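# Push the wrapped bar under the sealing arm

## Task

Push the film-wrapped bar across the table, without lifting it off, until it rests lengthwise beneath the sealing arm and that arm runs along the bar's centre line; it must stay like that after the robot lets go.

## Robot and tools

Robot: two arms on a table. left_arm carries a left hand and right_arm a right hand; the two hands are mirror images. Each hand has index, middle and ring fingers plus a thumb, 16 hinge motors in all. Calibrated base positions: left_arm (-0.007, +0.236, 0) m, right_arm (+0.019, -0.236, 0) m, each turned very slightly about z. A camera stand sits behind the arms.

Scene frame: origin at table-top height, halfway between the nominal bases. +x points out over the table, +y toward the left_arm side, +z up. Image left/right does not match arm names. All reported hand positions (metres), orientations (quat wxyz) and Hand targets use this frame. Reported poses can be a few cm off, more at long reach.

Hand point axes (right hand): +z along straight fingers toward the tips, +y out of the palm face (the palm is at y = -0.062 m), +x across the palm away from the thumb. On the left hand +x points toward the thumb. Straight fingertips end about 0.12 m past the hand point. A rigid mast sticks out near the wrist on the palm side and can strike objects.

execute_actions(actions, cameras). actions is a list of actions. Each action is a list of up to 15 rows, and each row is one 1/30 s control step. A shorter action repeats its last row for the remaining steps, so each action lasts 0.5 s. Each row is exactly 48 numbers, each in [-1, 1], covering both arms even if one is idle, in this order: left dx, dy, dz, rx, ry, rz; 16 left hand motors; left current_limit; left speed; then the same 24 for the right arm.

dx, dy, dz, rx, ry, rz are an offset, not a pose. It is measured along scene-frame axes from that arm's Hand target as it stood when the action began. Every row of one action counts from that same start point, so rows do not add up. Each new action starts from the updated target, so sending the same offset again moves further. Scale: 1.0 = 0.6 m for translation and 180 degrees for rotation. rx, ry, rz form one rotation vector, turning about the target's position. All zeros means stay at the current target. A translation longer than 1.0 may be shortened.

Hand motor order, identical in rows and in every hand result list: index_mcp, index_abd, index_pip, index_dip, middle_mcp, middle_abd, middle_pip, middle_dip, ring_mcp, ring_abd, ring_pip, ring_dip, thumb_cmc, thumb_axl, thumb_mcp, thumb_ipl. Each number is an absolute goal angle, scaled linearly between the hinge's two stops. Lower values bend fingers toward the palm. Open hand: +0.75, 0, +0.58, +0.70 for each finger, and thumb +0.71, +0.68, +0.23, +0.17. A 0 is a real goal, not 'keep'. To leave a hand unchanged, send back its reported hand_goal, hand_current_limit and hand_speed.

current_limit maps -1..+1 to 0..550 mA, with a floor of 11 mA; it also caps how fast a hinge can move. speed sets goal travel at (speed+1)/2 of 8.5 rad/s. They start at +0.4 and -0.6 and persist until changed.

cameras: a list of names (cam_high, cam_left_wrist, cam_right_wrist), ["all"] or []. If omitted, you get all images for an empty actions list and none otherwise. An unknown name voids the call. An empty actions list just reports the state, with images.

zoom_image(camera, region): camera is one of cam_high, cam_left_wrist, cam_right_wrist, and must appear in the latest images. region is [x0, y0, x1, y1] in pixels of the 672x504 image, origin top-left, at most 504 by 504.

finished_scene(scene): scene is 1 and optional. It ends the scene for good, so call it only when the bar rests in place with the robot clear.

Results. end_effector_position and end_effector_quat_wxyz give each hand point's pose. Hand target is the commanded pose after clipping, and the next offsets count from it. Joint positions, velocities and torques are also listed. A velocity line reading 'within noise' means the arm is at rest; torques include gravity and are noisy. Step readings list positions at some intermediate steps. Per hand, one entry per motor: hand_goal (goals written), hand_measured (actual hinge positions, same scale), hand_current_ma (positive pushes toward -1) and hand_state (moving, goal, blocked or overload).

Behaviour to expect. The commanded orientation is clipped to 40 degrees from the measured one at each step. The hand often stops short of its target, and this arm's elbow sags under load. Waiting does not close the gap. Send another action (even zeros) or add the missing distance as an offset, and command higher if the hand sits low. Tiny moves may not start. To stop pushing on something, set the target back past the hand. With the wrist near the waist axis, small moves can swing the whole arm.

Avoid the following:
- Hitting the table, the stand or heavy objects hard, and pushing very hard.
- Knocking the bar off the table or leaving it off.
- Letting parts fall or releasing them while they move.
- Contact or squeezing between the two arms or hands.
- Motor current at 495 mA or more for 5 s, which shuts that motor down for 10 s.
- Arms held stretched out, loaded, or straining toward unreachable poses. This overheats them: a MOTOR HOT line warns at 85 °C, and at 100 °C the arm goes limp for 30–60 s. While an arm is stopped, new hand numbers are discarded.

The bar may be nudged by outside disturbances. For this job, lower an open hand beside the bar at moderate current. Push it with the fingers or the side of the hand in short steps, checking cam_high, until it lies centred under the sealing arm.

Each tool is called as a command line: name --argument value for each argument, lists and objects as JSON in quotes; but a table of rows of numbers goes row by row, as --pt "numbers of a row", without its own name.

## Session

execute_actions --actions '[]'

Scene clock: 0.00 s.
left_arm: end_effector_position=(+0.1693, +0.5604, +0.3760) hand_goal=(+0.754, +0.000, +0.576, +0.696, +0.754, +0.000, +0.576, +0.696, +0.754, +0.000, +0.576, +0.696, +0.714, +0.678, +0.226, +0.168) hand_measured=(+0.754, +0.000, +0.576, +0.696, +0.754, +0.000, +0.576, +0.696, +0.754, +0.000, +0.576, +0.696, +0.714, +0.678, +0.226, +0.168) hand_current_ma=(+0, +0, +0, +0, +0, +0, +0, +0, +0, +0, +0, +0, +0, +0, +0, +0) hand_state=(goal, goal, goal, goal, goal, goal, goal, goal, goal, goal, goal, goal, goal, goal, goal, goal) hand_current_limit=0.40 hand_speed=-0.60 end_effector_quat_wxyz=(+0.406, -0.190, +0.736, +0.507) | right_arm: end_effector_position=(+0.5189, -0.1447, +0.2626) hand_goal=(+0.754, +0.000, +0.576, +0.696, +0.754, +0.000, +0.576, +0.696, +0.754, +0.000, +0.576, +0.696, +0.714, +0.678, +0.226, +0.168) hand_measured=(+0.754, +0.000, +0.576, +0.696, +0.754, +0.000, +0.576, +0.696, +0.754, +0.000, +0.576, +0.696, +0.714, +0.678, +0.226, +0.168) hand_current_ma=(+0, +0, +0, +0, +0, +0, +0, +0, +0, +0, +0, +0, +0, +0, +0, +0) hand_state=(goal, goal, goal, goal, goal, goal, goal, goal, goal, goal, goal, goal, goal, goal, goal, goal) hand_current_limit=0.40 hand_speed=-0.60 end_effector_quat_wxyz=(-0.106, +0.933, +0.196, +0.283)
Joint positions: left_arm=[0.615 0.671 0.578 -0.087 -0.507 -1.016] | right_arm=[0.262 1.317 1.244 -0.9 -0.153 1.502]
Joint velocities: within noise
Joint torques (N m): no reading
Heat: left arm: hottest waist 30 °C; right arm: hottest waist 29 °C.
Hand target: left_arm +0.1701, +0.5610, +0.3991; +0.422, -0.193, +0.722, +0.513 | right_arm +0.5258, -0.1426, +0.2751; -0.107, +0.929, +0.196, +0.295

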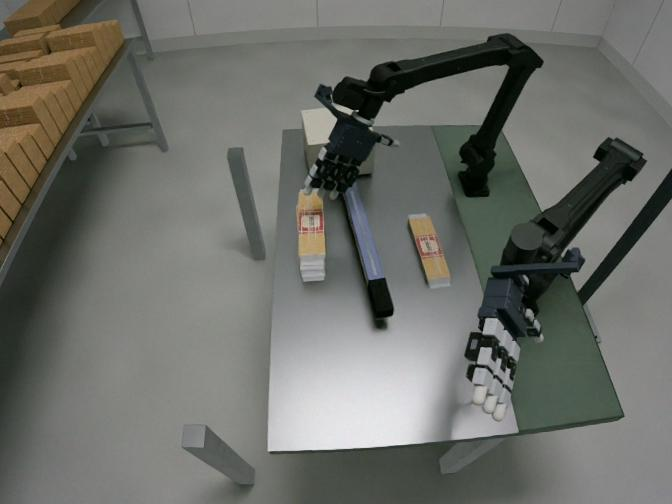

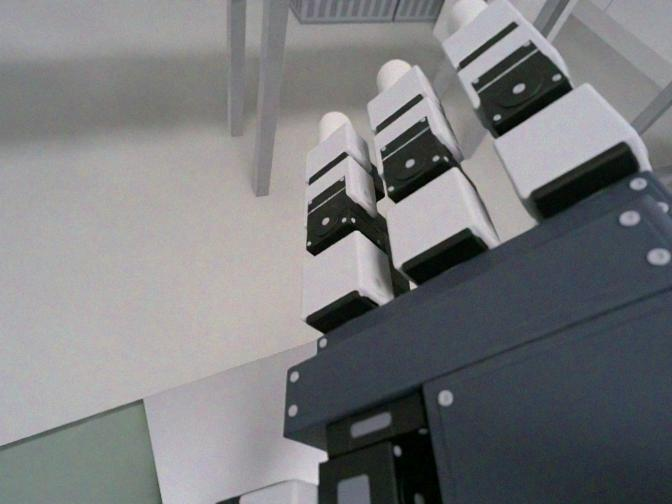

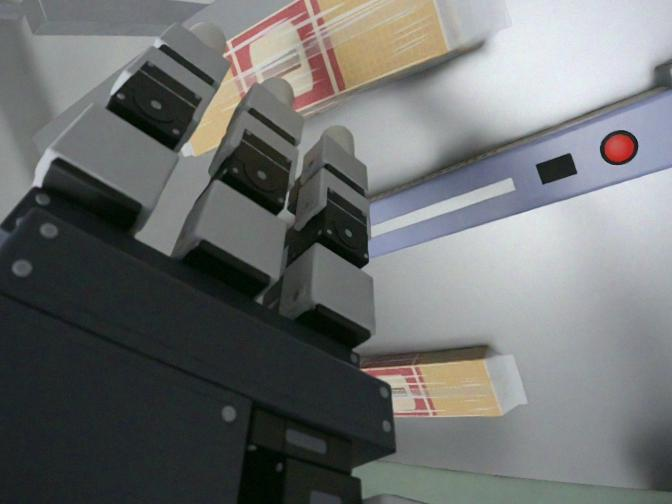

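zoom_image --camera "cam_high" --region '[270, 80, 480, 340]'

zoom_image --camera "cam_right_wrist" --region '[180, 0, 672, 460]'

Scaled by 1.938.

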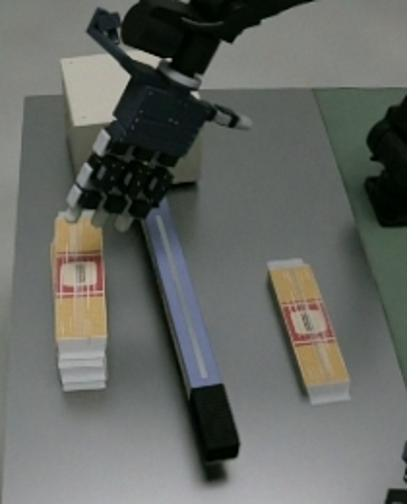

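Scaled by 1.024.

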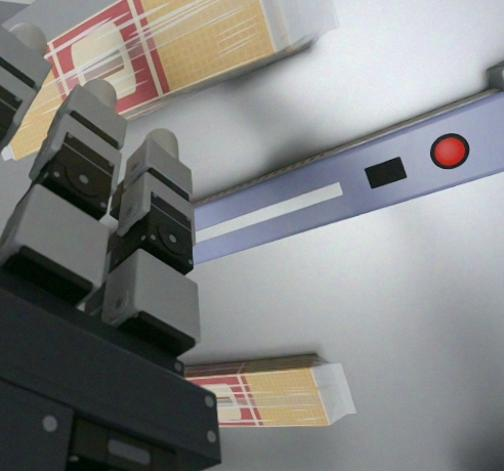

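execute_actions --actions '[[[0,0,0,0,0,0,0.754,0,0.576,0.696,0.754,0,0.576,0.696,0.754,0,0.576,0.696,0.714,0.678,0.226,0.168,0.4,-0.6,0,0,0.03,0,0,0,0.754,0,0.576,0.696,0.754,0,0.576,0.696,0.754,0,0.576,0.696,0.714,0.678,0.226,0.168,0.4,-0.6],[0,0,0,0,0,0,0.754,0,0.576,0.696,0.754,0,0.576,0.696,0.754,0,0.576,0.696,0.714,0.678,0.226,0.168,0.4,-0.6,0,0,0.06,0,0,0,0.754,0,0.576,0.696,0.754,0,0.576,0.696,0.754,0,0.576,0.696,0.714,0.678,0.226,0.168,0.4,-0.6]],[[0,0,0,0,0,0,0.754,0,0.576,0.696,0.754,0,0.576,0.696,0.754,0,0.576,0.696,0.714,0.678,0.226,0.168,0.4,-0.6,-0.04,0,0.08,0,0,0,0.754,0,0.576,0.696,0.754,0,0.576,0.696,0.754,0,0.576,0.696,0.714,0.678,0.226,0.168,0.4,-0.6]],[[0,0,0,0,0,0,0.754,0,0.576,0.696,0.754,0,0.576,0.696,0.754,0,0.576,0.696,0.714,0.678,0.226,0.168,0.4,-0.6,-0.1,0,0.05,0,0,0,0.754,0,0.576,0.696,0.754,0,0.576,0.696,0.754,0,0.576,0.696,0.714,0.678,0.226,0.168,0.4,-0.6]],[[0,0,0,0,0,0,0.754,0,0.576,0.696,0.754,0,0.576,0.696,0.754,0,0.576,0.696,0.714,0.678,0.226,0.168,0.4,-0.6,-0.12,0,0,0,0,0,0.754,0,0.576,0.696,0.754,0,0.576,0.696,0.754,0,0.576,0.696,0.714,0.678,0.226,0.168,0.4,-0.6]]]' --cameras '["all"]'

Scene clock: 136.13 s.
left_arm: end_effector_position=(+0.1693, +0.5604, +0.3760) hand_goal=(+0.754, +0.000, +0.576, +0.696, +0.754, +0.000, +0.576, +0.696, +0.754, +0.000, +0.576, +0.696, +0.714, +0.678, +0.226, +0.168) hand_measured=(+0.758, +0.000, +0.576, +0.696, +0.758, +0.000, +0.576, +0.696, +0.758, +0.000, +0.576, +0.696, +0.716, +0.678, +0.226, +0.168) hand_current_ma=(+4, +0, +1, +0, +5, +0, +1, +0, +5, +0, +1, +0, +3, -1, +0, +0) hand_state=(goal, goal, goal, goal, goal, goal, goal, goal, goal, goal, goal, goal, goal, goal, goal, goal) hand_current_limit=0.40 hand_speed=-0.60 end_effector_quat_wxyz=(+0.406, -0.190, +0.736, +0.507) | right_arm: end_effector_position=(+0.3719, -0.1447, +0.3948) hand_goal=(+0.754, +0.000, +0.576, +0.696, +0.754, +0.000, +0.576, +0.696, +0.754, +0.000, +0.576, +0.696, +0.714, +0.678, +0.226, +0.168) hand_measured=(+0.752, +0.000, +0.576, +0.696, +0.752, +0.000, +0.576, +0.696, +0.752, +0.000, +0.576, +0.696, +0.714, +0.678, +0.224, +0.168) hand_current_ma=(-2, +0, +1, +0, -3, +0, +1, +0, -3, +0, +1, +0, +0, -1, -5, +0) hand_state=(goal, goal, goal, goal, goal, goal, goal, goal, goal, goal, goal, goal, goal, goal, goal, goal) hand_current_limit=0.40 hand_speed=-0.60 end_effector_quat_wxyz=(-0.108, +0.924, +0.199, +0.307)
Joint positions: left_arm=[0.615 0.671 0.578 -0.087 -0.507 -1.016] | right_arm=[0.422 0.973 1.317 -1.255 -0.056 1.624]
Joint torques (N m): left_arm=[-0.03 -0.91 11.55 2.25 -0.12 0.13] | right_arm=[1.55 -3.14 11.11 1.03 0.31 0.16]
Heat: left arm: hottest elbow 43 °C; right arm: hottest elbow 46 °C.
Hand target: left_arm +0.1701, +0.5610, +0.3991; +0.422, -0.193, +0.722, +0.513 | right_arm +0.3698, -0.1427, +0.3892; -0.107, +0.929, +0.196, +0.296
Off the commanded pose: left_arm 0.023 m, 3 deg | right_arm 0.006 m, 1 deg.
Step readings (end_effector_position of left_arm | right_arm):
0: (+0.1693, +0.5604, +0.3760) | (+0.5189, -0.1447, +0.2626)
1: (+0.1693, +0.5604, +0.3760) | (+0.5189, -0.1447, +0.2626)
2: (+0.1693, +0.5604, +0.3760) | (+0.5188, -0.1448, +0.2625)
4: (+0.1693, +0.5604, +0.3760) | (+0.5164, -0.1455, +0.2631)
8: (+0.1693, +0.5604, +0.3760) | (+0.5148, -0.1460, +0.2727)
15: (+0.1693, +0.5604, +0.3760) | (+0.5182, -0.1450, +0.2863)
16: (+0.1693, +0.5604, +0.3760) | (+0.5179, -0.1450, +0.2864)
17: (+0.1693, +0.5604, +0.3760) | (+0.5163, -0.1456, +0.2867)
19: (+0.1693, +0.5604, +0.3760) | (+0.5105, -0.1478, +0.2895)
23: (+0.1693, +0.5604, +0.3760) | (+0.5022, -0.1501, +0.3086)
30: (+0.1693, +0.5604, +0.3760) | (+0.4983, -0.1490, +0.3400)
31: (+0.1693, +0.5604, +0.3760) | (+0.4980, -0.1488, +0.3407)
32: (+0.1693, +0.5604, +0.3760) | (+0.4962, -0.1494, +0.3411)
34: (+0.1693, +0.5604, +0.3760) | (+0.4864, -0.1504, +0.3422)
38: (+0.1693, +0.5604, +0.3760) | (+0.4631, -0.1463, +0.3604)
45: (+0.1693, +0.5604, +0.3760) | (+0.4404, -0.1467, +0.3857)
46: (+0.1693, +0.5604, +0.3760) | (+0.4401, -0.1470, +0.3855)
47: (+0.1693, +0.5604, +0.3760) | (+0.4386, -0.1465, +0.3844)
49: (+0.1693, +0.5604, +0.3760) | (+0.4293, -0.1481, +0.3800)
53: (+0.1693, +0.5604, +0.3760) | (+0.3964, -0.1454, +0.3763)
60: (+0.1693, +0.5604, +0.3760) | (+0.3733, -0.1450, +0.3957)
camera_calibration:
cam_right_wrist: T_world_to_cam=[[-0.241684, -0.809545, -0.535, 0.217392], [-0.953558, 0.0960004, 0.285501, 0.215018], [-0.179766, 0.579155, -0.79515, 0.586939], [0, 0, 0, 1]] pos_world=[0.363084, -0.184581, 0.521622]

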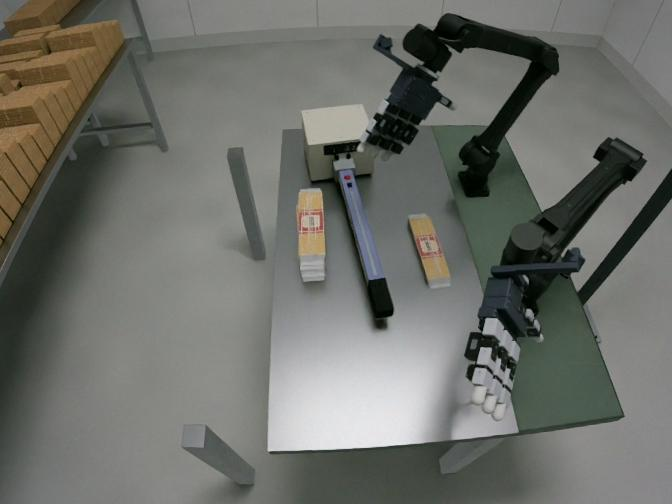

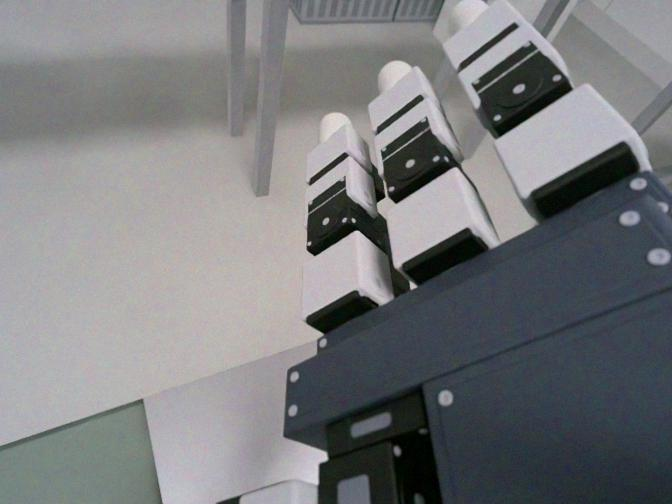

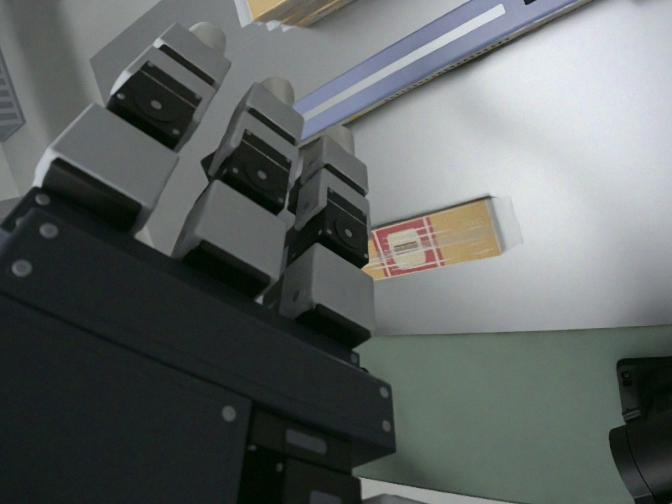

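zoom_image --camera "cam_high" --region '[290, 90, 470, 225]'

zoom_image --camera "cam_high" --region '[290, 195, 470, 330]'

zoom_image --camera "cam_right_wrist" --region '[280, 0, 672, 294]'

Scaled by 2.800.

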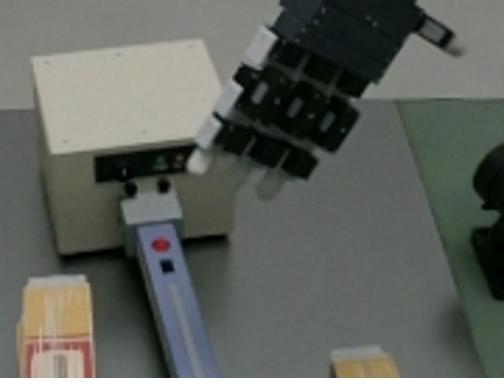

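Scaled by 2.800.

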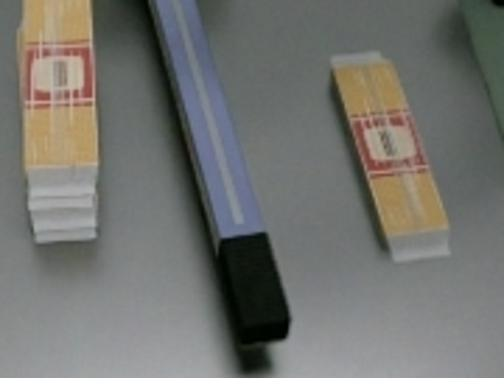

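Scaled by 1.286.

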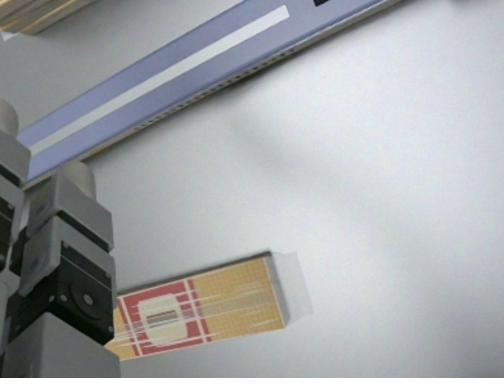

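execute_actions --actions '[[[0,0,0,0,0,0,0.754,0,0.576,0.696,0.754,0,0.576,0.696,0.754,0,0.576,0.696,0.714,0.678,0.226,0.168,0.4,-0.6,-0.03,0.03,-0.015,-0.0333,-0.005,0.0411,0.754,0,0.576,0.696,0.754,0,0.576,0.696,0.754,0,0.576,0.696,0.714,0.678,0.226,0.168,0.4,-0.6],[0,0,0,0,0,0,0.754,0,0.576,0.696,0.754,0,0.576,0.696,0.754,0,0.576,0.696,0.714,0.678,0.226,0.168,0.4,-0.6,-0.077,0.072,-0.037,-0.0666,-0.01,0.0822,0.754,0,0.576,0.696,0.754,0,0.576,0.696,0.754,0,0.576,0.696,0.714,0.678,0.226,0.168,0.4,-0.6]],[[0,0,0,0,0,0,0.754,0,0.576,0.696,0.754,0,0.576,0.696,0.754,0,0.576,0.696,0.714,0.678,0.226,0.168,0.4,-0.6,-0.077,0.072,-0.037,-0.0666,-0.01,0.0822,0.754,0,0.576,0.696,0.754,0,0.576,0.696,0.754,0,0.576,0.696,0.714,0.678,0.226,0.168,0.4,-0.6]],[[0,0,0,0,0,0,0.754,0,0.576,0.696,0.754,0,0.576,0.696,0.754,0,0.576,0.696,0.714,0.678,0.226,0.168,0.4,-0.6,-0.077,0.072,-0.037,-0.0666,-0.01,0.0822,0.754,0,0.576,0.696,0.754,0,0.576,0.696,0.754,0,0.576,0.696,0.714,0.678,0.226,0.168,0.4,-0.6]],[[0,0,0,0,0,0,0.754,0,0.576,0.696,0.754,0,0.576,0.696,0.754,0,0.576,0.696,0.714,0.678,0.226,0.168,0.4,-0.6,-0.077,0.072,-0.037,-0.0666,-0.01,0.0822,0.754,0,0.576,0.696,0.754,0,0.576,0.696,0.754,0,0.576,0.696,0.714,0.678,0.226,0.168,0.4,-0.6]]]' --cameras '["all"]'

Scene clock: 234.77 s.
left_arm: end_effector_position=(+0.1693, +0.5604, +0.3760) hand_goal=(+0.754, +0.000, +0.576, +0.696, +0.754, +0.000, +0.576, +0.696, +0.754, +0.000, +0.576, +0.696, +0.714, +0.678, +0.226, +0.168) hand_measured=(+0.758, +0.000, +0.576, +0.696, +0.758, +0.000, +0.576, +0.696, +0.758, +0.000, +0.576, +0.696, +0.716, +0.678, +0.226, +0.168) hand_current_ma=(+4, +0, +1, +0, +5, +0, +1, +0, +5, +0, +1, +0, +3, -1, +0, +0) hand_state=(goal, goal, goal, goal, goal, goal, goal, goal, goal, goal, goal, goal, goal, goal, goal, goal) hand_current_limit=0.40 hand_speed=-0.60 end_effector_quat_wxyz=(+0.406, -0.190, +0.736, +0.507) | right_arm: end_effector_position=(+0.1852, +0.0291, +0.2992) hand_goal=(+0.754, +0.000, +0.576, +0.696, +0.754, +0.000, +0.576, +0.696, +0.754, +0.000, +0.576, +0.696, +0.714, +0.678, +0.226, +0.168) hand_measured=(+0.756, +0.000, +0.576, +0.696, +0.756, +0.000, +0.576, +0.696, +0.758, +0.000, +0.576, +0.696, +0.716, +0.678, +0.224, +0.168) hand_current_ma=(+4, +0, +1, +0, +5, +0, +1, +0, +6, +0, +1, +0, +4, -1, -5, +0) hand_state=(goal, goal, goal, goal, goal, goal, goal, goal, goal, goal, goal, goal, goal, goal, goal, goal) hand_current_limit=0.40 hand_speed=-0.60 end_effector_quat_wxyz=(+0.141, +0.666, +0.714, +0.163)
Joint positions: left_arm=[0.615 0.671 0.578 -0.087 -0.507 -1.016] | right_arm=[1.48 1.039 1.049 -1.506 0.428 1.43]
Joint torques (N m): left_arm=[-0.09 -0.97 11.56 2.25 -0.12 0.13] | right_arm=[1.32 -3.55 10.89 0.01 0.87 -0.07]
Heat: left arm: hottest elbow 46 °C; right arm: hottest elbow 40 °C.
Hand target: left_arm +0.1701, +0.5610, +0.3991; +0.422, -0.193, +0.722, +0.513 | right_arm +0.1850, +0.0301, +0.3003; +0.146, +0.660, +0.720, +0.158
Off the commanded pose: left_arm 0.023 m, 3 deg | right_arm 0.002 m, 1 deg.
Step readings (end_effector_position of left_arm | right_arm):
0: (+0.1693, +0.5604, +0.3760) | (+0.3719, -0.1447, +0.3947)
1: (+0.1693, +0.5604, +0.3760) | (+0.3718, -0.1449, +0.3946)
2: (+0.1693, +0.5604, +0.3760) | (+0.3715, -0.1455, +0.3941)
4: (+0.1693, +0.5604, +0.3760) | (+0.3659, -0.1426, +0.3897)
8: (+0.1693, +0.5604, +0.3760) | (+0.3390, -0.1142, +0.3672)
15: (+0.1693, +0.5604, +0.3760) | (+0.3276, -0.0985, +0.3632)
16: (+0.1693, +0.5604, +0.3760) | (+0.3277, -0.0988, +0.3636)
17: (+0.1693, +0.5604, +0.3760) | (+0.3269, -0.0989, +0.3644)
19: (+0.1693, +0.5604, +0.3760) | (+0.3184, -0.0940, +0.3622)
23: (+0.1693, +0.5604, +0.3760) | (+0.2892, -0.0659, +0.3467)
30: (+0.1693, +0.5604, +0.3760) | (+0.2798, -0.0569, +0.3452)
31: (+0.1693, +0.5604, +0.3760) | (+0.2796, -0.0570, +0.3455)
32: (+0.1693, +0.5604, +0.3760) | (+0.2786, -0.0567, +0.3464)
34: (+0.1693, +0.5604, +0.3760) | (+0.2702, -0.0508, +0.3461)
38: (+0.1693, +0.5604, +0.3760) | (+0.2402, -0.0248, +0.3314)
45: (+0.1693, +0.5604, +0.3760) | (+0.2326, -0.0137, +0.3235)
46: (+0.1693, +0.5604, +0.3760) | (+0.2325, -0.0136, +0.3235)
47: (+0.1693, +0.5604, +0.3760) | (+0.2314, -0.0128, +0.3245)
49: (+0.1693, +0.5604, +0.3760) | (+0.2231, -0.0062, +0.3252)
53: (+0.1693, +0.5604, +0.3760) | (+0.1933, +0.0187, +0.3107)
60: (+0.1693, +0.5604, +0.3760) | (+0.1851, +0.0295, +0.2991)
camera_calibration:
cam_right_wrist: T_world_to_cam=[[0.669531, -0.704697, 0.234796, -0.140281], [-0.726886, -0.556556, 0.402346, -0.0103412], [-0.152855, -0.440053, -0.884866, 0.42813], [0, 0, 0, 1]] pos_world=[0.151847, 0.0837889, 0.415936]

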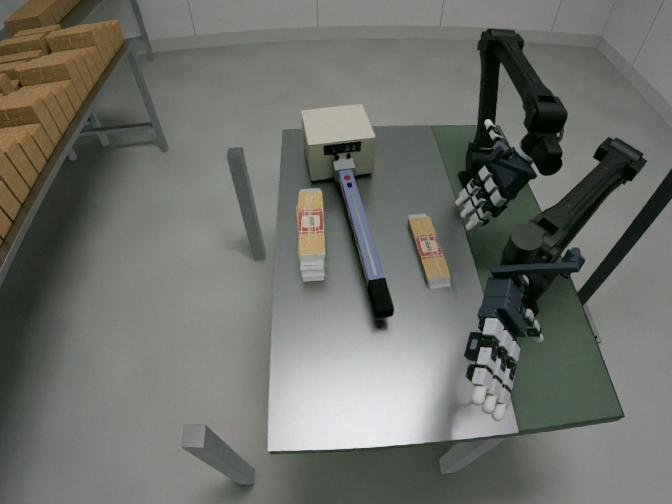

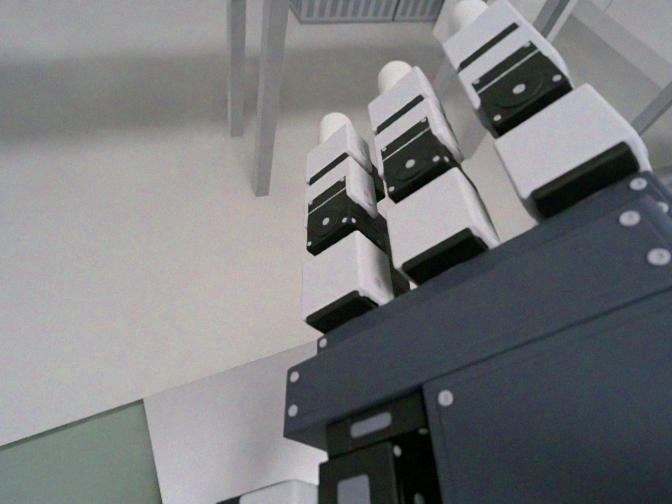

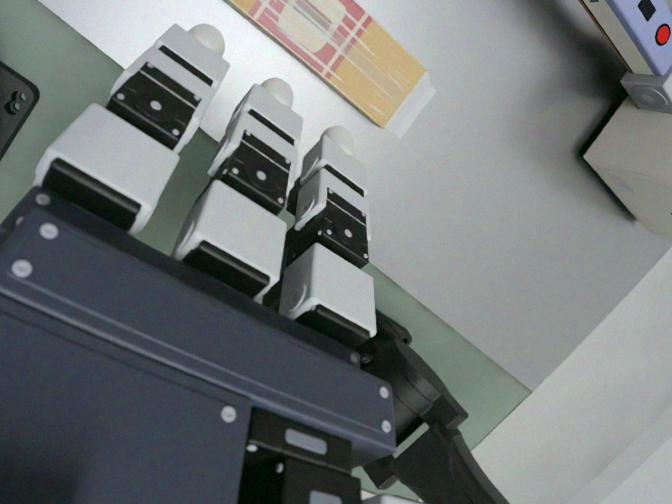

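zoom_image --camera "cam_high" --region '[400, 110, 560, 300]'

Scaled by 2.653.

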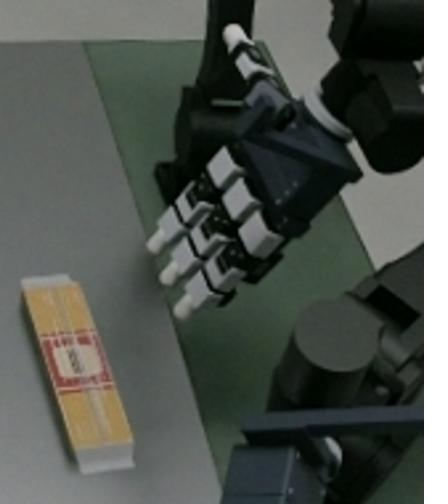

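execute_actions --actions '[[[0,0,0,0,0,0,0.754,0,0.576,0.696,0.754,0,0.576,0.696,0.754,0,0.576,0.696,0.714,0.678,0.226,0.168,0.4,-0.6,0,0,-0.04,0,0,0,0.754,0,0.576,0.696,0.754,0,0.576,0.696,0.754,0,0.576,0.696,0.714,0.678,0.226,0.168,0.4,-0.6],[0,0,0,0,0,0,0.754,0,0.576,0.696,0.754,0,0.576,0.696,0.754,0,0.576,0.696,0.714,0.678,0.226,0.168,0.4,-0.6,0,0,-0.08,0,0,0,0.754,0,0.576,0.696,0.754,0,0.576,0.696,0.754,0,0.576,0.696,0.714,0.678,0.226,0.168,0.4,-0.6]],[[0,0,0,0,0,0,0.754,0,0.576,0.696,0.754,0,0.576,0.696,0.754,0,0.576,0.696,0.714,0.678,0.226,0.168,0.4,-0.6,0,0,-0.08,0,0,0,0.754,0,0.576,0.696,0.754,0,0.576,0.696,0.754,0,0.576,0.696,0.714,0.678,0.226,0.168,0.4,-0.6]],[[0,0,0,0,0,0,0.754,0,0.576,0.696,0.754,0,0.576,0.696,0.754,0,0.576,0.696,0.714,0.678,0.226,0.168,0.4,-0.6,0,0,-0.045,0,0,0,0.754,0,0.576,0.696,0.754,0,0.576,0.696,0.754,0,0.576,0.696,0.714,0.678,0.226,0.168,0.4,-0.6]]]' --cameras '["cam_high", "cam_right_wrist"]'

Scene clock: 272.13 s.
left_arm: end_effector_position=(+0.1693, +0.5604, +0.3760) hand_goal=(+0.754, +0.000, +0.576, +0.696, +0.754, +0.000, +0.576, +0.696, +0.754, +0.000, +0.576, +0.696, +0.714, +0.678, +0.226, +0.168) hand_measured=(+0.758, +0.000, +0.576, +0.696, +0.758, +0.000, +0.576, +0.696, +0.758, +0.000, +0.576, +0.696, +0.716, +0.678, +0.226, +0.168) hand_current_ma=(+4, +0, +1, +0, +5, +0, +1, +0, +5, +0, +1, +0, +3, -1, +0, +0) hand_state=(goal, goal, goal, goal, goal, goal, goal, goal, goal, goal, goal, goal, goal, goal, goal, goal) hand_current_limit=0.40 hand_speed=-0.60 end_effector_quat_wxyz=(+0.406, -0.190, +0.736, +0.507) | right_arm: end_effector_position=(+0.1853, +0.0256, +0.1801) hand_goal=(+0.754, +0.000, +0.576, +0.696, +0.754, +0.000, +0.576, +0.696, +0.754, +0.000, +0.576, +0.696, +0.714, +0.678, +0.226, +0.168) hand_measured=(+0.756, +0.000, +0.576, +0.696, +0.756, +0.000, +0.576, +0.696, +0.758, +0.000, +0.576, +0.696, +0.716, +0.678, +0.224, +0.168) hand_current_ma=(+4, +0, +1, +0, +5, +0, +1, +0, +6, +0, +1, +0, +4, -1, -5, +0) hand_state=(goal, goal, goal, goal, goal, goal, goal, goal, goal, goal, goal, goal, goal, goal, goal, goal) hand_current_limit=0.40 hand_speed=-0.60 end_effector_quat_wxyz=(+0.146, +0.665, +0.715, +0.158)
Joint positions: left_arm=[0.615 0.671 0.578 -0.087 -0.507 -1.016] | right_arm=[1.48 1.091 0.766 -1.184 0.43 1.43]
Joint torques (N m): left_arm=[-0.03 -0.91 11.56 2.24 -0.12 0.12] | right_arm=[1.26 -3.19 9.72 0.87 0.79 -0.09]
Heat: left arm: hottest elbow 47 °C; right arm: hottest elbow 39 °C.
Hand target: left_arm +0.1701, +0.5610, +0.3991; +0.422, -0.193, +0.722, +0.513 | right_arm +0.1850, +0.0301, +0.1774; +0.146, +0.660, +0.720, +0.159
Off the commanded pose: left_arm 0.023 m, 3 deg | right_arm 0.005 m, 1 deg.
Step readings (end_effector_position of left_arm | right_arm):
0: (+0.1693, +0.5604, +0.3760) | (+0.1852, +0.0291, +0.2992)
1: (+0.1693, +0.5604, +0.3760) | (+0.1852, +0.0291, +0.2992)
2: (+0.1693, +0.5604, +0.3760) | (+0.1852, +0.0288, +0.2982)
4: (+0.1693, +0.5604, +0.3760) | (+0.1854, +0.0287, +0.2906)
8: (+0.1693, +0.5604, +0.3760) | (+0.1851, +0.0227, +0.2629)
15: (+0.1693, +0.5604, +0.3760) | (+0.1852, +0.0239, +0.2541)
16: (+0.1693, +0.5604, +0.3760) | (+0.1852, +0.0243, +0.2539)
17: (+0.1693, +0.5604, +0.3760) | (+0.1852, +0.0252, +0.2516)
19: (+0.1693, +0.5604, +0.3760) | (+0.1853, +0.0267, +0.2419)
23: (+0.1693, +0.5604, +0.3760) | (+0.1850, +0.0210, +0.2154)
30: (+0.1693, +0.5604, +0.3760) | (+0.1852, +0.0241, +0.2060)
31: (+0.1693, +0.5604, +0.3760) | (+0.1852, +0.0245, +0.2060)
32: (+0.1693, +0.5604, +0.3760) | (+0.1852, +0.0251, +0.2049)
34: (+0.1693, +0.5604, +0.3760) | (+0.1853, +0.0265, +0.2002)
38: (+0.1693, +0.5604, +0.3760) | (+0.1852, +0.0242, +0.1863)
45: (+0.1693, +0.5604, +0.3760) | (+0.1853, +0.0252, +0.1801)
camera_calibration:
cam_right_wrist: T_world_to_cam=[[0.669307, -0.701283, 0.245417, -0.116838], [-0.727406, -0.551204, 0.408723, 0.0344638], [-0.151356, -0.452079, -0.879043, 0.320309], [0, 0, 0, 1]] pos_world=[0.15175, 0.0818647, 0.296153]
Images, in order (width x height): cam_high 672x504, cam_right_wrist 672x504.

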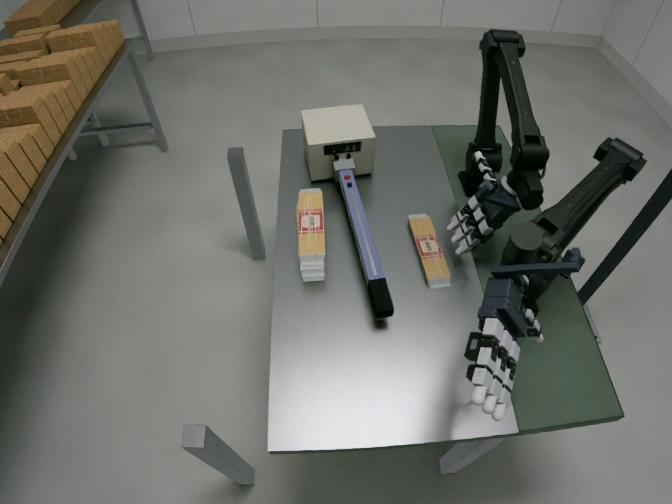

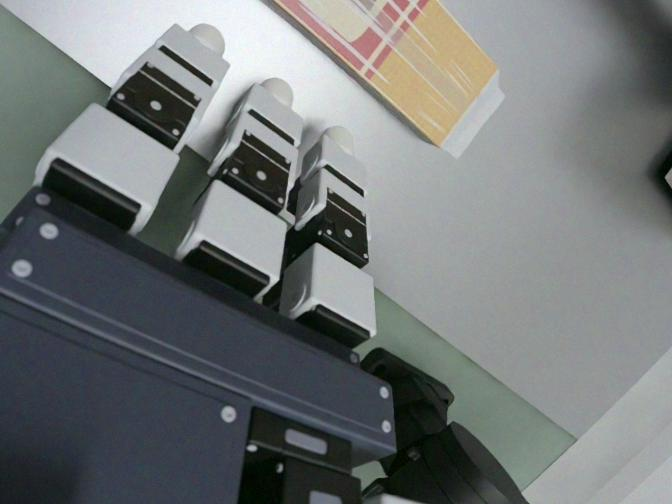

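zoom_image --camera "cam_high" --region '[390, 190, 520, 300]'

Scaled by 3.877.

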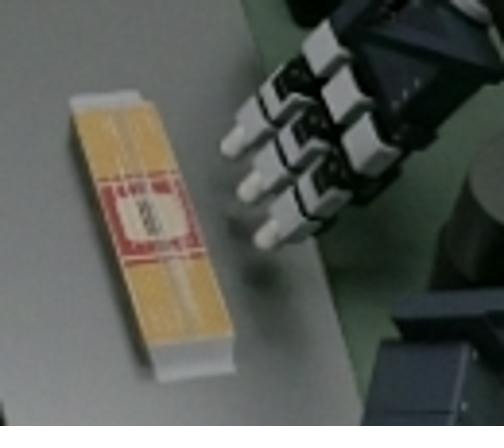

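execute_actions --actions '[[[0,0,0,0,0,0,0.754,0,0.576,0.696,0.754,0,0.576,0.696,0.754,0,0.576,0.696,0.714,0.678,0.226,0.168,0.4,-0.6,0,0.018,-0.025,0,0,0,0.754,0,0.576,0.696,0.754,0,0.576,0.696,0.754,0,0.576,0.696,0.714,0.678,0.226,0.168,0.0,-0.6]],[[0,0,0,0,0,0,0.754,0,0.576,0.696,0.754,0,0.576,0.696,0.754,0,0.576,0.696,0.714,0.678,0.226,0.168,0.4,-0.6,0,0,-0.013,0,0,0,0.754,0,0.576,0.696,0.754,0,0.576,0.696,0.754,0,0.576,0.696,0.714,0.678,0.226,0.168,0.0,-0.6]]]' --cameras '["cam_high", "cam_right_wrist"]'

zoom_image --camera "cam_high" --region '[390, 190, 520, 300]'

Scene clock: 309.10 s.
left_arm: end_effector_position=(+0.1693, +0.5604, +0.3760) hand_goal=(+0.754, +0.000, +0.576, +0.696, +0.754, +0.000, +0.576, +0.696, +0.754, +0.000, +0.576, +0.696, +0.714, +0.678, +0.226, +0.168) hand_measured=(+0.758, +0.000, +0.576, +0.696, +0.758, +0.000, +0.576, +0.696, +0.758, +0.000, +0.576, +0.696, +0.716, +0.678, +0.226, +0.168) hand_current_ma=(+4, +0, +1, +0, +5, +0, +1, +0, +5, +0, +1, +0, +3, -1, +0, +0) hand_state=(goal, goal, goal, goal, goal, goal, goal, goal, goal, goal, goal, goal, goal, goal, goal, goal) hand_current_limit=0.40 hand_speed=-0.60 end_effector_quat_wxyz=(+0.406, -0.190, +0.736, +0.507) | right_arm: end_effector_position=(+0.1859, +0.0373, +0.1590) hand_goal=(+0.754, +0.000, +0.576, +0.696, +0.754, +0.000, +0.576, +0.696, +0.754, +0.000, +0.576, +0.696, +0.714, +0.678, +0.226, +0.168) hand_measured=(+0.756, +0.000, +0.576, +0.696, +0.756, +0.000, +0.576, +0.696, +0.758, +0.000, +0.576, +0.696, +0.716, +0.678, +0.224, +0.168) hand_current_ma=(+4, +0, +1, +0, +5, +0, +1, +0, +6, +0, +1, +0, +4, -1, -5, +0) hand_state=(goal, goal, goal, goal, goal, goal, goal, goal, goal, goal, goal, goal, goal, goal, goal, goal) hand_current_limit=0.00 hand_speed=-0.60 end_effector_quat_wxyz=(+0.144, +0.665, +0.715, +0.160)
Joint positions: left_arm=[0.615 0.671 0.578 -0.087 -0.507 -1.016] | right_arm=[1.48 1.148 0.747 -1.104 0.43 1.43]
Joint torques (N m): left_arm=[-0.09 -0.97 11.56 2.25 -0.11 0.13] | right_arm=[1.2 -3.49 9.16 0.83 0.82 -0.06]
Heat: left arm: hottest elbow 48 °C; right arm: hottest elbow 37 °C.
Hand target: left_arm +0.1701, +0.5610, +0.3991; +0.422, -0.193, +0.722, +0.513 | right_arm +0.1850, +0.0409, +0.1545; +0.146, +0.660, +0.720, +0.158
Off the commanded pose: left_arm 0.023 m, 3 deg | right_arm 0.006 m, 1 deg.
Step readings (end_effector_position of left_arm | right_arm):
0: (+0.1693, +0.5604, +0.3760) | (+0.1853, +0.0257, +0.1801)
1: (+0.1693, +0.5604, +0.3760) | (+0.1853, +0.0258, +0.1800)
2: (+0.1693, +0.5604, +0.3760) | (+0.1853, +0.0265, +0.1798)
4: (+0.1693, +0.5604, +0.3760) | (+0.1855, +0.0301, +0.1777)
8: (+0.1693, +0.5604, +0.3760) | (+0.1858, +0.0358, +0.1704)
15: (+0.1693, +0.5604, +0.3760) | (+0.1859, +0.0365, +0.1657)
16: (+0.1693, +0.5604, +0.3760) | (+0.1859, +0.0367, +0.1657)
17: (+0.1693, +0.5604, +0.3760) | (+0.1859, +0.0370, +0.1655)
19: (+0.1693, +0.5604, +0.3760) | (+0.1859, +0.0376, +0.1644)
23: (+0.1693, +0.5604, +0.3760) | (+0.1859, +0.0372, +0.1609)
30: (+0.1693, +0.5604, +0.3760) | (+0.1859, +0.0372, +0.1590)
camera_calibration:
cam_right_wrist: T_world_to_cam=[[0.669241, -0.702315, 0.242631, -0.103353], [-0.727507, -0.5529, 0.406245, 0.0505189], [-0.151161, -0.448392, -0.880963, 0.307156], [0, 0, 0, 1]] pos_world=[0.152351, 0.0930721, 0.275147]
Images, in order (width x height): cam_high 672x504, cam_right_wrist 672x504.

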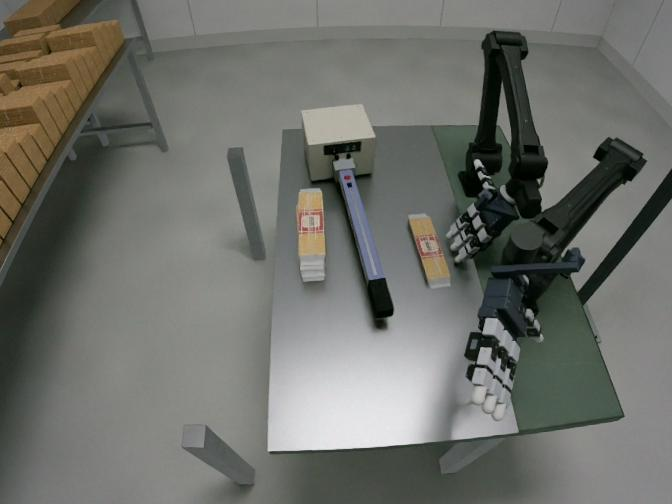

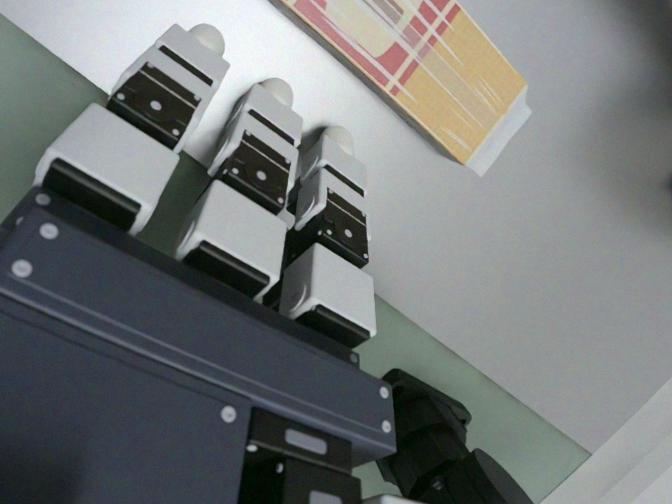

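Scaled by 3.877.

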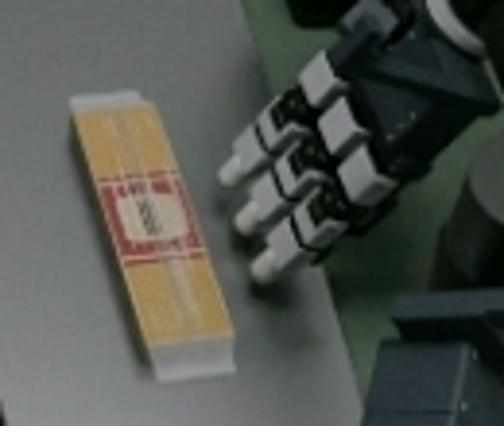

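execute_actions --actions '[[[0,0,0,0,0,0,0.754,0,0.576,0.696,0.754,0,0.576,0.696,0.754,0,0.576,0.696,0.714,0.678,0.226,0.168,0.4,-0.6,0,-0.008,-0.013,0,0,0,0.754,0,0.576,0.696,0.754,0,0.576,0.696,0.754,0,0.576,0.696,0.714,0.678,0.226,0.168,0.2,-0.6]],[[0,0,0,0,0,0,0.754,0,0.576,0.696,0.754,0,0.576,0.696,0.754,0,0.576,0.696,0.714,0.678,0.226,0.168,0.4,-0.6,0.02,0,0,0,0,0,0.754,0,0.576,0.696,0.754,0,0.576,0.696,0.754,0,0.576,0.696,0.714,0.678,0.226,0.168,0.2,-0.6]],[[0,0,0,0,0,0,0.754,0,0.576,0.696,0.754,0,0.576,0.696,0.754,0,0.576,0.696,0.714,0.678,0.226,0.168,0.4,-0.6,0.02,0,0,0,0,0,0.754,0,0.576,0.696,0.754,0,0.576,0.696,0.754,0,0.576,0.696,0.714,0.678,0.226,0.168,0.2,-0.6]]]' --cameras '["cam_high", "cam_right_wrist"]'

zoom_image --camera "cam_high" --region '[390, 190, 520, 300]'

Scene clock: 337.50 s.
left_arm: end_effector_position=(+0.1693, +0.5604, +0.3760) hand_goal=(+0.754, +0.000, +0.576, +0.696, +0.754, +0.000, +0.576, +0.696, +0.754, +0.000, +0.576, +0.696, +0.714, +0.678, +0.226, +0.168) hand_measured=(+0.758, +0.000, +0.576, +0.696, +0.758, +0.000, +0.576, +0.696, +0.758, +0.000, +0.576, +0.696, +0.716, +0.678, +0.226, +0.168) hand_current_ma=(+4, +0, +1, +0, +5, +0, +1, +0, +5, +0, +1, +0, +3, -1, +0, +0) hand_state=(goal, goal, goal, goal, goal, goal, goal, goal, goal, goal, goal, goal, goal, goal, goal, goal) hand_current_limit=0.40 hand_speed=-0.60 end_effector_quat_wxyz=(+0.406, -0.190, +0.736, +0.507) | right_arm: end_effector_position=(+0.2066, +0.0349, +0.1506) hand_goal=(+0.754, +0.000, +0.576, +0.696, +0.754, +0.000, +0.576, +0.696, +0.754, +0.000, +0.576, +0.696, +0.714, +0.678, +0.226, +0.168) hand_measured=(+0.756, +0.000, +0.576, +0.696, +0.756, +0.000, +0.576, +0.696, +0.758, +0.000, +0.576, +0.696, +0.716, +0.678, +0.224, +0.168) hand_current_ma=(+4, +0, +1, +0, +5, +0, +1, +0, +6, +0, +1, +0, +4, -1, -5, +0) hand_state=(goal, goal, goal, goal, goal, goal, goal, goal, goal, goal, goal, goal, goal, goal, goal, goal) hand_current_limit=0.20 hand_speed=-0.60 end_effector_quat_wxyz=(+0.146, +0.661, +0.718, +0.161)
Joint positions: left_arm=[0.615 0.671 0.578 -0.087 -0.507 -1.016] | right_arm=[1.408 1.148 0.721 -1.044 0.427 1.341]
Joint torques (N m): left_arm=[-0.09 -0.97 11.56 2.24 -0.12 0.13] | right_arm=[0.32 -3.96 9.21 0.99 0.68 -0.1]
Heat: left arm: hottest elbow 48 °C; right arm: hottest elbow 35 °C.
Hand target: left_arm +0.1701, +0.5610, +0.3991; +0.422, -0.193, +0.722, +0.513 | right_arm +0.2089, +0.0361, +0.1467; +0.146, +0.659, +0.720, +0.158
Off the commanded pose: left_arm 0.023 m, 3 deg | right_arm 0.005 m, 0 deg.
Step readings (end_effector_position of left_arm | right_arm):
0: (+0.1693, +0.5604, +0.3760) | (+0.1859, +0.0373, +0.1590)
1: (+0.1693, +0.5604, +0.3760) | (+0.1859, +0.0374, +0.1590)
2: (+0.1693, +0.5604, +0.3760) | (+0.1859, +0.0374, +0.1586)
4: (+0.1693, +0.5604, +0.3760) | (+0.1859, +0.0368, +0.1563)
8: (+0.1693, +0.5604, +0.3760) | (+0.1857, +0.0330, +0.1512)
15: (+0.1693, +0.5604, +0.3760) | (+0.1857, +0.0325, +0.1499)
16: (+0.1693, +0.5604, +0.3760) | (+0.1857, +0.0326, +0.1499)
17: (+0.1693, +0.5604, +0.3760) | (+0.1857, +0.0330, +0.1499)
19: (+0.1693, +0.5604, +0.3760) | (+0.1868, +0.0343, +0.1500)
23: (+0.1693, +0.5604, +0.3760) | (+0.1919, +0.0342, +0.1502)
30: (+0.1693, +0.5604, +0.3760) | (+0.1942, +0.0346, +0.1504)
31: (+0.1693, +0.5604, +0.3760) | (+0.1943, +0.0348, +0.1504)
32: (+0.1693, +0.5604, +0.3760) | (+0.1946, +0.0351, +0.1503)
34: (+0.1693, +0.5604, +0.3760) | (+0.1973, +0.0353, +0.1502)
38: (+0.1693, +0.5604, +0.3760) | (+0.2044, +0.0337, +0.1505)
45: (+0.1693, +0.5604, +0.3760) | (+0.2064, +0.0346, +0.1506)
camera_calibration:
cam_right_wrist: T_world_to_cam=[[0.674801, -0.695374, 0.247182, -0.118821], [-0.723797, -0.558193, 0.405634, 0.0671368], [-0.144092, -0.452631, -0.879979, 0.300472], [0, 0, 0, 1]] pos_world=[0.17207, 0.0908532, 0.266547]
Images, in order (width x height): cam_high 672x504, cam_right_wrist 672x504.

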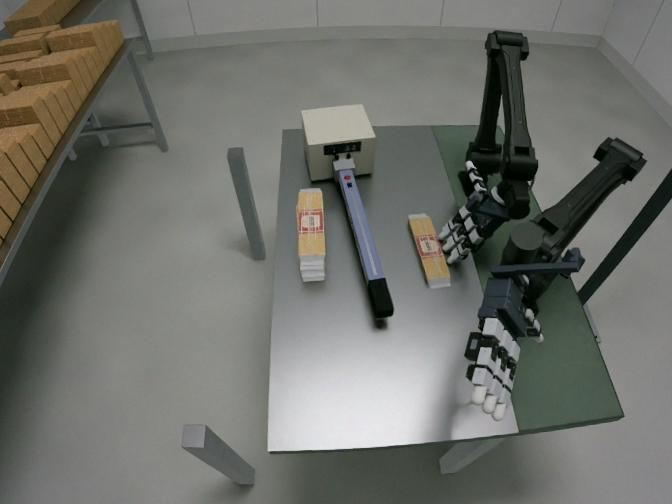

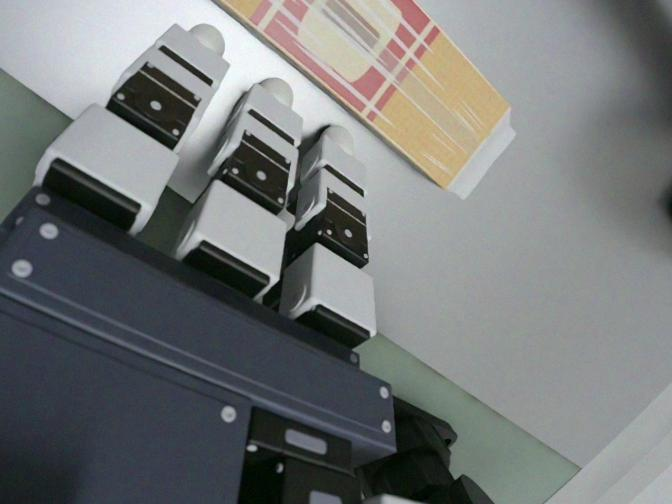

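Scaled by 3.877.

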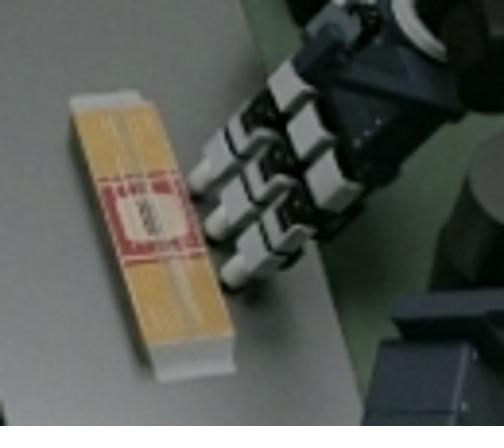

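execute_actions --actions '[[[0,0,0,0,0,0,0.754,0,0.576,0.696,0.754,0,0.576,0.696,0.754,0,0.576,0.696,0.714,0.678,0.226,0.168,0.4,-0.6,0.02,0,0,0,0,0.0037,0.754,0,0.576,0.696,0.754,0,0.576,0.696,0.754,0,0.576,0.696,0.714,0.678,0.226,0.168,0.2,-0.6]],[[0,0,0,0,0,0,0.754,0,0.576,0.696,0.754,0,0.576,0.696,0.754,0,0.576,0.696,0.714,0.678,0.226,0.168,0.4,-0.6,0.025,0,0,0,0,0.0037,0.754,0,0.576,0.696,0.754,0,0.576,0.696,0.754,0,0.576,0.696,0.714,0.678,0.226,0.168,0.2,-0.6]],[[0,0,0,0,0,0,0.754,0,0.576,0.696,0.754,0,0.576,0.696,0.754,0,0.576,0.696,0.714,0.678,0.226,0.168,0.4,-0.6,0.025,0,0,0,0,0.0037,0.754,0,0.576,0.696,0.754,0,0.576,0.696,0.754,0,0.576,0.696,0.714,0.678,0.226,0.168,0.2,-0.6]],[[0,0,0,0,0,0,0.754,0,0.576,0.696,0.754,0,0.576,0.696,0.754,0,0.576,0.696,0.714,0.678,0.226,0.168,0.4,-0.6,0.025,0,0,0,0,0.0037,0.754,0,0.576,0.696,0.754,0,0.576,0.696,0.754,0,0.576,0.696,0.714,0.678,0.226,0.168,0.2,-0.6]]]' --cameras '["cam_high", "cam_right_wrist"]'

zoom_image --camera "cam_high" --region '[370, 190, 500, 300]'

Scene clock: 363.10 s.
left_arm: end_effector_position=(+0.1693, +0.5604, +0.3760) hand_goal=(+0.754, +0.000, +0.576, +0.696, +0.754, +0.000, +0.576, +0.696, +0.754, +0.000, +0.576, +0.696, +0.714, +0.678, +0.226, +0.168) hand_measured=(+0.758, +0.000, +0.576, +0.696, +0.758, +0.000, +0.576, +0.696, +0.758, +0.000, +0.576, +0.696, +0.716, +0.678, +0.226, +0.168) hand_current_ma=(+4, +0, +1, +0, +5, +0, +1, +0, +5, +0, +1, +0, +3, -1, +0, +0) hand_state=(goal, goal, goal, goal, goal, goal, goal, goal, goal, goal, goal, goal, goal, goal, goal, goal) hand_current_limit=0.40 hand_speed=-0.60 end_effector_quat_wxyz=(+0.406, -0.190, +0.736, +0.507) | right_arm: end_effector_position=(+0.2613, +0.0341, +0.1512) hand_goal=(+0.754, +0.000, +0.576, +0.696, +0.754, +0.000, +0.576, +0.696, +0.754, +0.000, +0.576, +0.696, +0.714, +0.678, +0.226, +0.168) hand_measured=(+0.764, +0.000, +0.580, +0.698, +0.764, +0.000, +0.580, +0.696, +0.762, +0.002, +0.580, +0.700, +0.716, +0.678, +0.224, +0.168) hand_current_ma=(+24, +0, +9, +2, +23, +0, +6, +0, +17, +2, +7, +7, +4, -1, -5, +0) hand_state=(goal, goal, goal, goal, goal, goal, goal, goal, goal, goal, goal, goal, goal, goal, goal, goal) hand_current_limit=0.20 hand_speed=-0.60 end_effector_quat_wxyz=(+0.140, +0.644, +0.734, +0.164)
Joint positions: left_arm=[0.615 0.671 0.578 -0.087 -0.507 -1.016] | right_arm=[1.215 1.138 0.714 -0.943 0.387 1.082]
Joint torques (N m): left_arm=[-0.09 -0.97 11.56 2.24 -0.12 0.12] | right_arm=[-0.15 -3.25 9.57 1.48 0.72 -0.15]
Heat: left arm: hottest elbow 49 °C; right arm: hottest elbow 36 °C.
Hand target: left_arm +0.1701, +0.5610, +0.3991; +0.422, -0.193, +0.722, +0.513 | right_arm +0.2659, +0.0361, +0.1467; +0.142, +0.643, +0.735, +0.162
Off the commanded pose: left_arm 0.023 m, 3 deg | right_arm 0.007 m, 0 deg.
Step readings (end_effector_position of left_arm | right_arm):
0: (+0.1693, +0.5604, +0.3760) | (+0.2066, +0.0350, +0.1506)
1: (+0.1693, +0.5604, +0.3760) | (+0.2067, +0.0350, +0.1507)
2: (+0.1693, +0.5604, +0.3760) | (+0.2074, +0.0351, +0.1506)
4: (+0.1693, +0.5604, +0.3760) | (+0.2097, +0.0355, +0.1499)
8: (+0.1693, +0.5604, +0.3760) | (+0.2154, +0.0349, +0.1496)
15: (+0.1693, +0.5604, +0.3760) | (+0.2162, +0.0367, +0.1500)
16: (+0.1693, +0.5604, +0.3760) | (+0.2163, +0.0368, +0.1500)
17: (+0.1693, +0.5604, +0.3760) | (+0.2168, +0.0371, +0.1500)
19: (+0.1693, +0.5604, +0.3760) | (+0.2191, +0.0375, +0.1500)
23: (+0.1693, +0.5604, +0.3760) | (+0.2251, +0.0371, +0.1515)
30: (+0.1693, +0.5604, +0.3760) | (+0.2270, +0.0384, +0.1521)
31: (+0.1693, +0.5604, +0.3760) | (+0.2272, +0.0385, +0.1523)
32: (+0.1693, +0.5604, +0.3760) | (+0.2277, +0.0389, +0.1522)
34: (+0.1693, +0.5604, +0.3760) | (+0.2303, +0.0391, +0.1522)
38: (+0.1693, +0.5604, +0.3760) | (+0.2420, +0.0346, +0.1515)
45: (+0.1693, +0.5604, +0.3760) | (+0.2471, +0.0335, +0.1511)
46: (+0.1693, +0.5604, +0.3760) | (+0.2473, +0.0335, +0.1511)
47: (+0.1693, +0.5604, +0.3760) | (+0.2483, +0.0334, +0.1512)
49: (+0.1693, +0.5604, +0.3760) | (+0.2508, +0.0338, +0.1508)
53: (+0.1693, +0.5604, +0.3760) | (+0.2581, +0.0334, +0.1511)
60: (+0.1693, +0.5604, +0.3760) | (+0.2612, +0.0337, +0.1512)
camera_calibration:
cam_right_wrist: T_world_to_cam=[[0.707702, -0.663122, 0.243778, -0.165662], [-0.695296, -0.592461, 0.406881, 0.0995287], [-0.125383, -0.457448, -0.880352, 0.30381], [0, 0, 0, 1]] pos_world=[0.224534, 0.0880902, 0.267348]
Images, in order (width x height): cam_high 672x504, cam_right_wrist 672x504.

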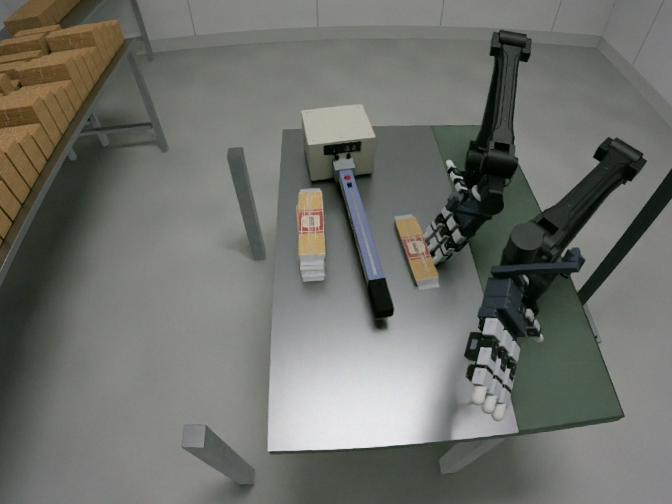

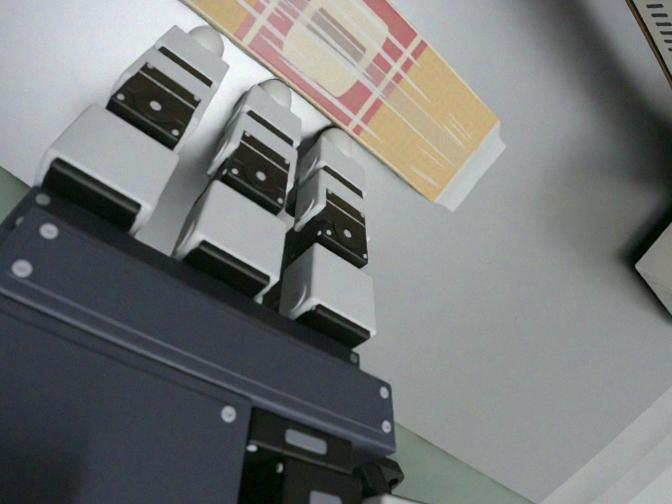

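Scaled by 3.877.

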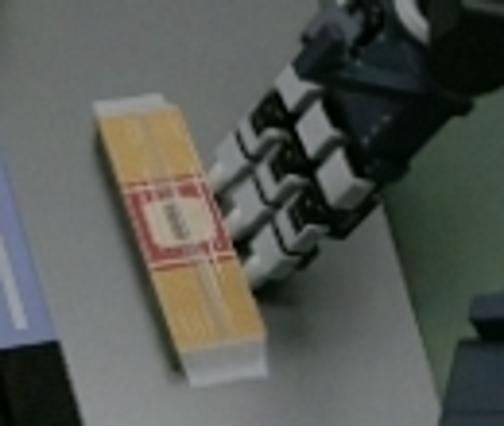

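zoom_image --camera "cam_high" --region '[320, 150, 420, 235]'

zoom_image --camera "cam_high" --region '[330, 235, 430, 330]'

Scaled by 5.040.

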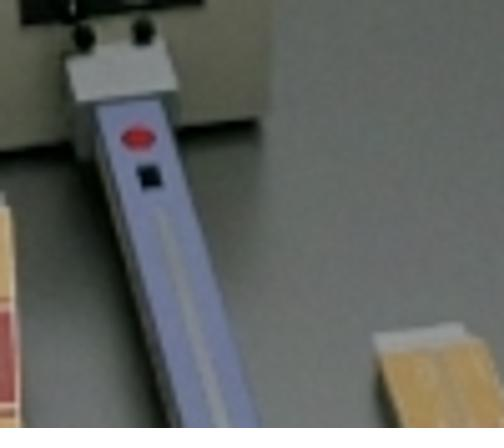

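Scaled by 5.040.

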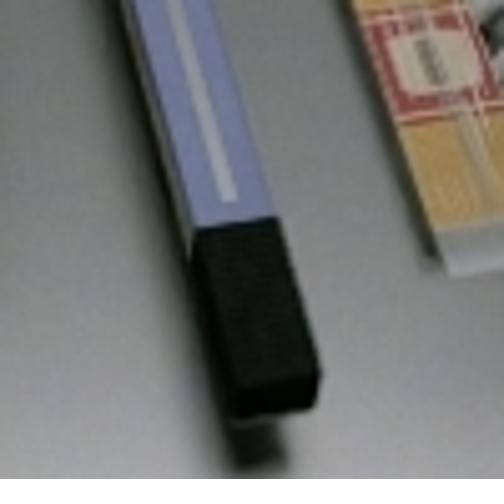

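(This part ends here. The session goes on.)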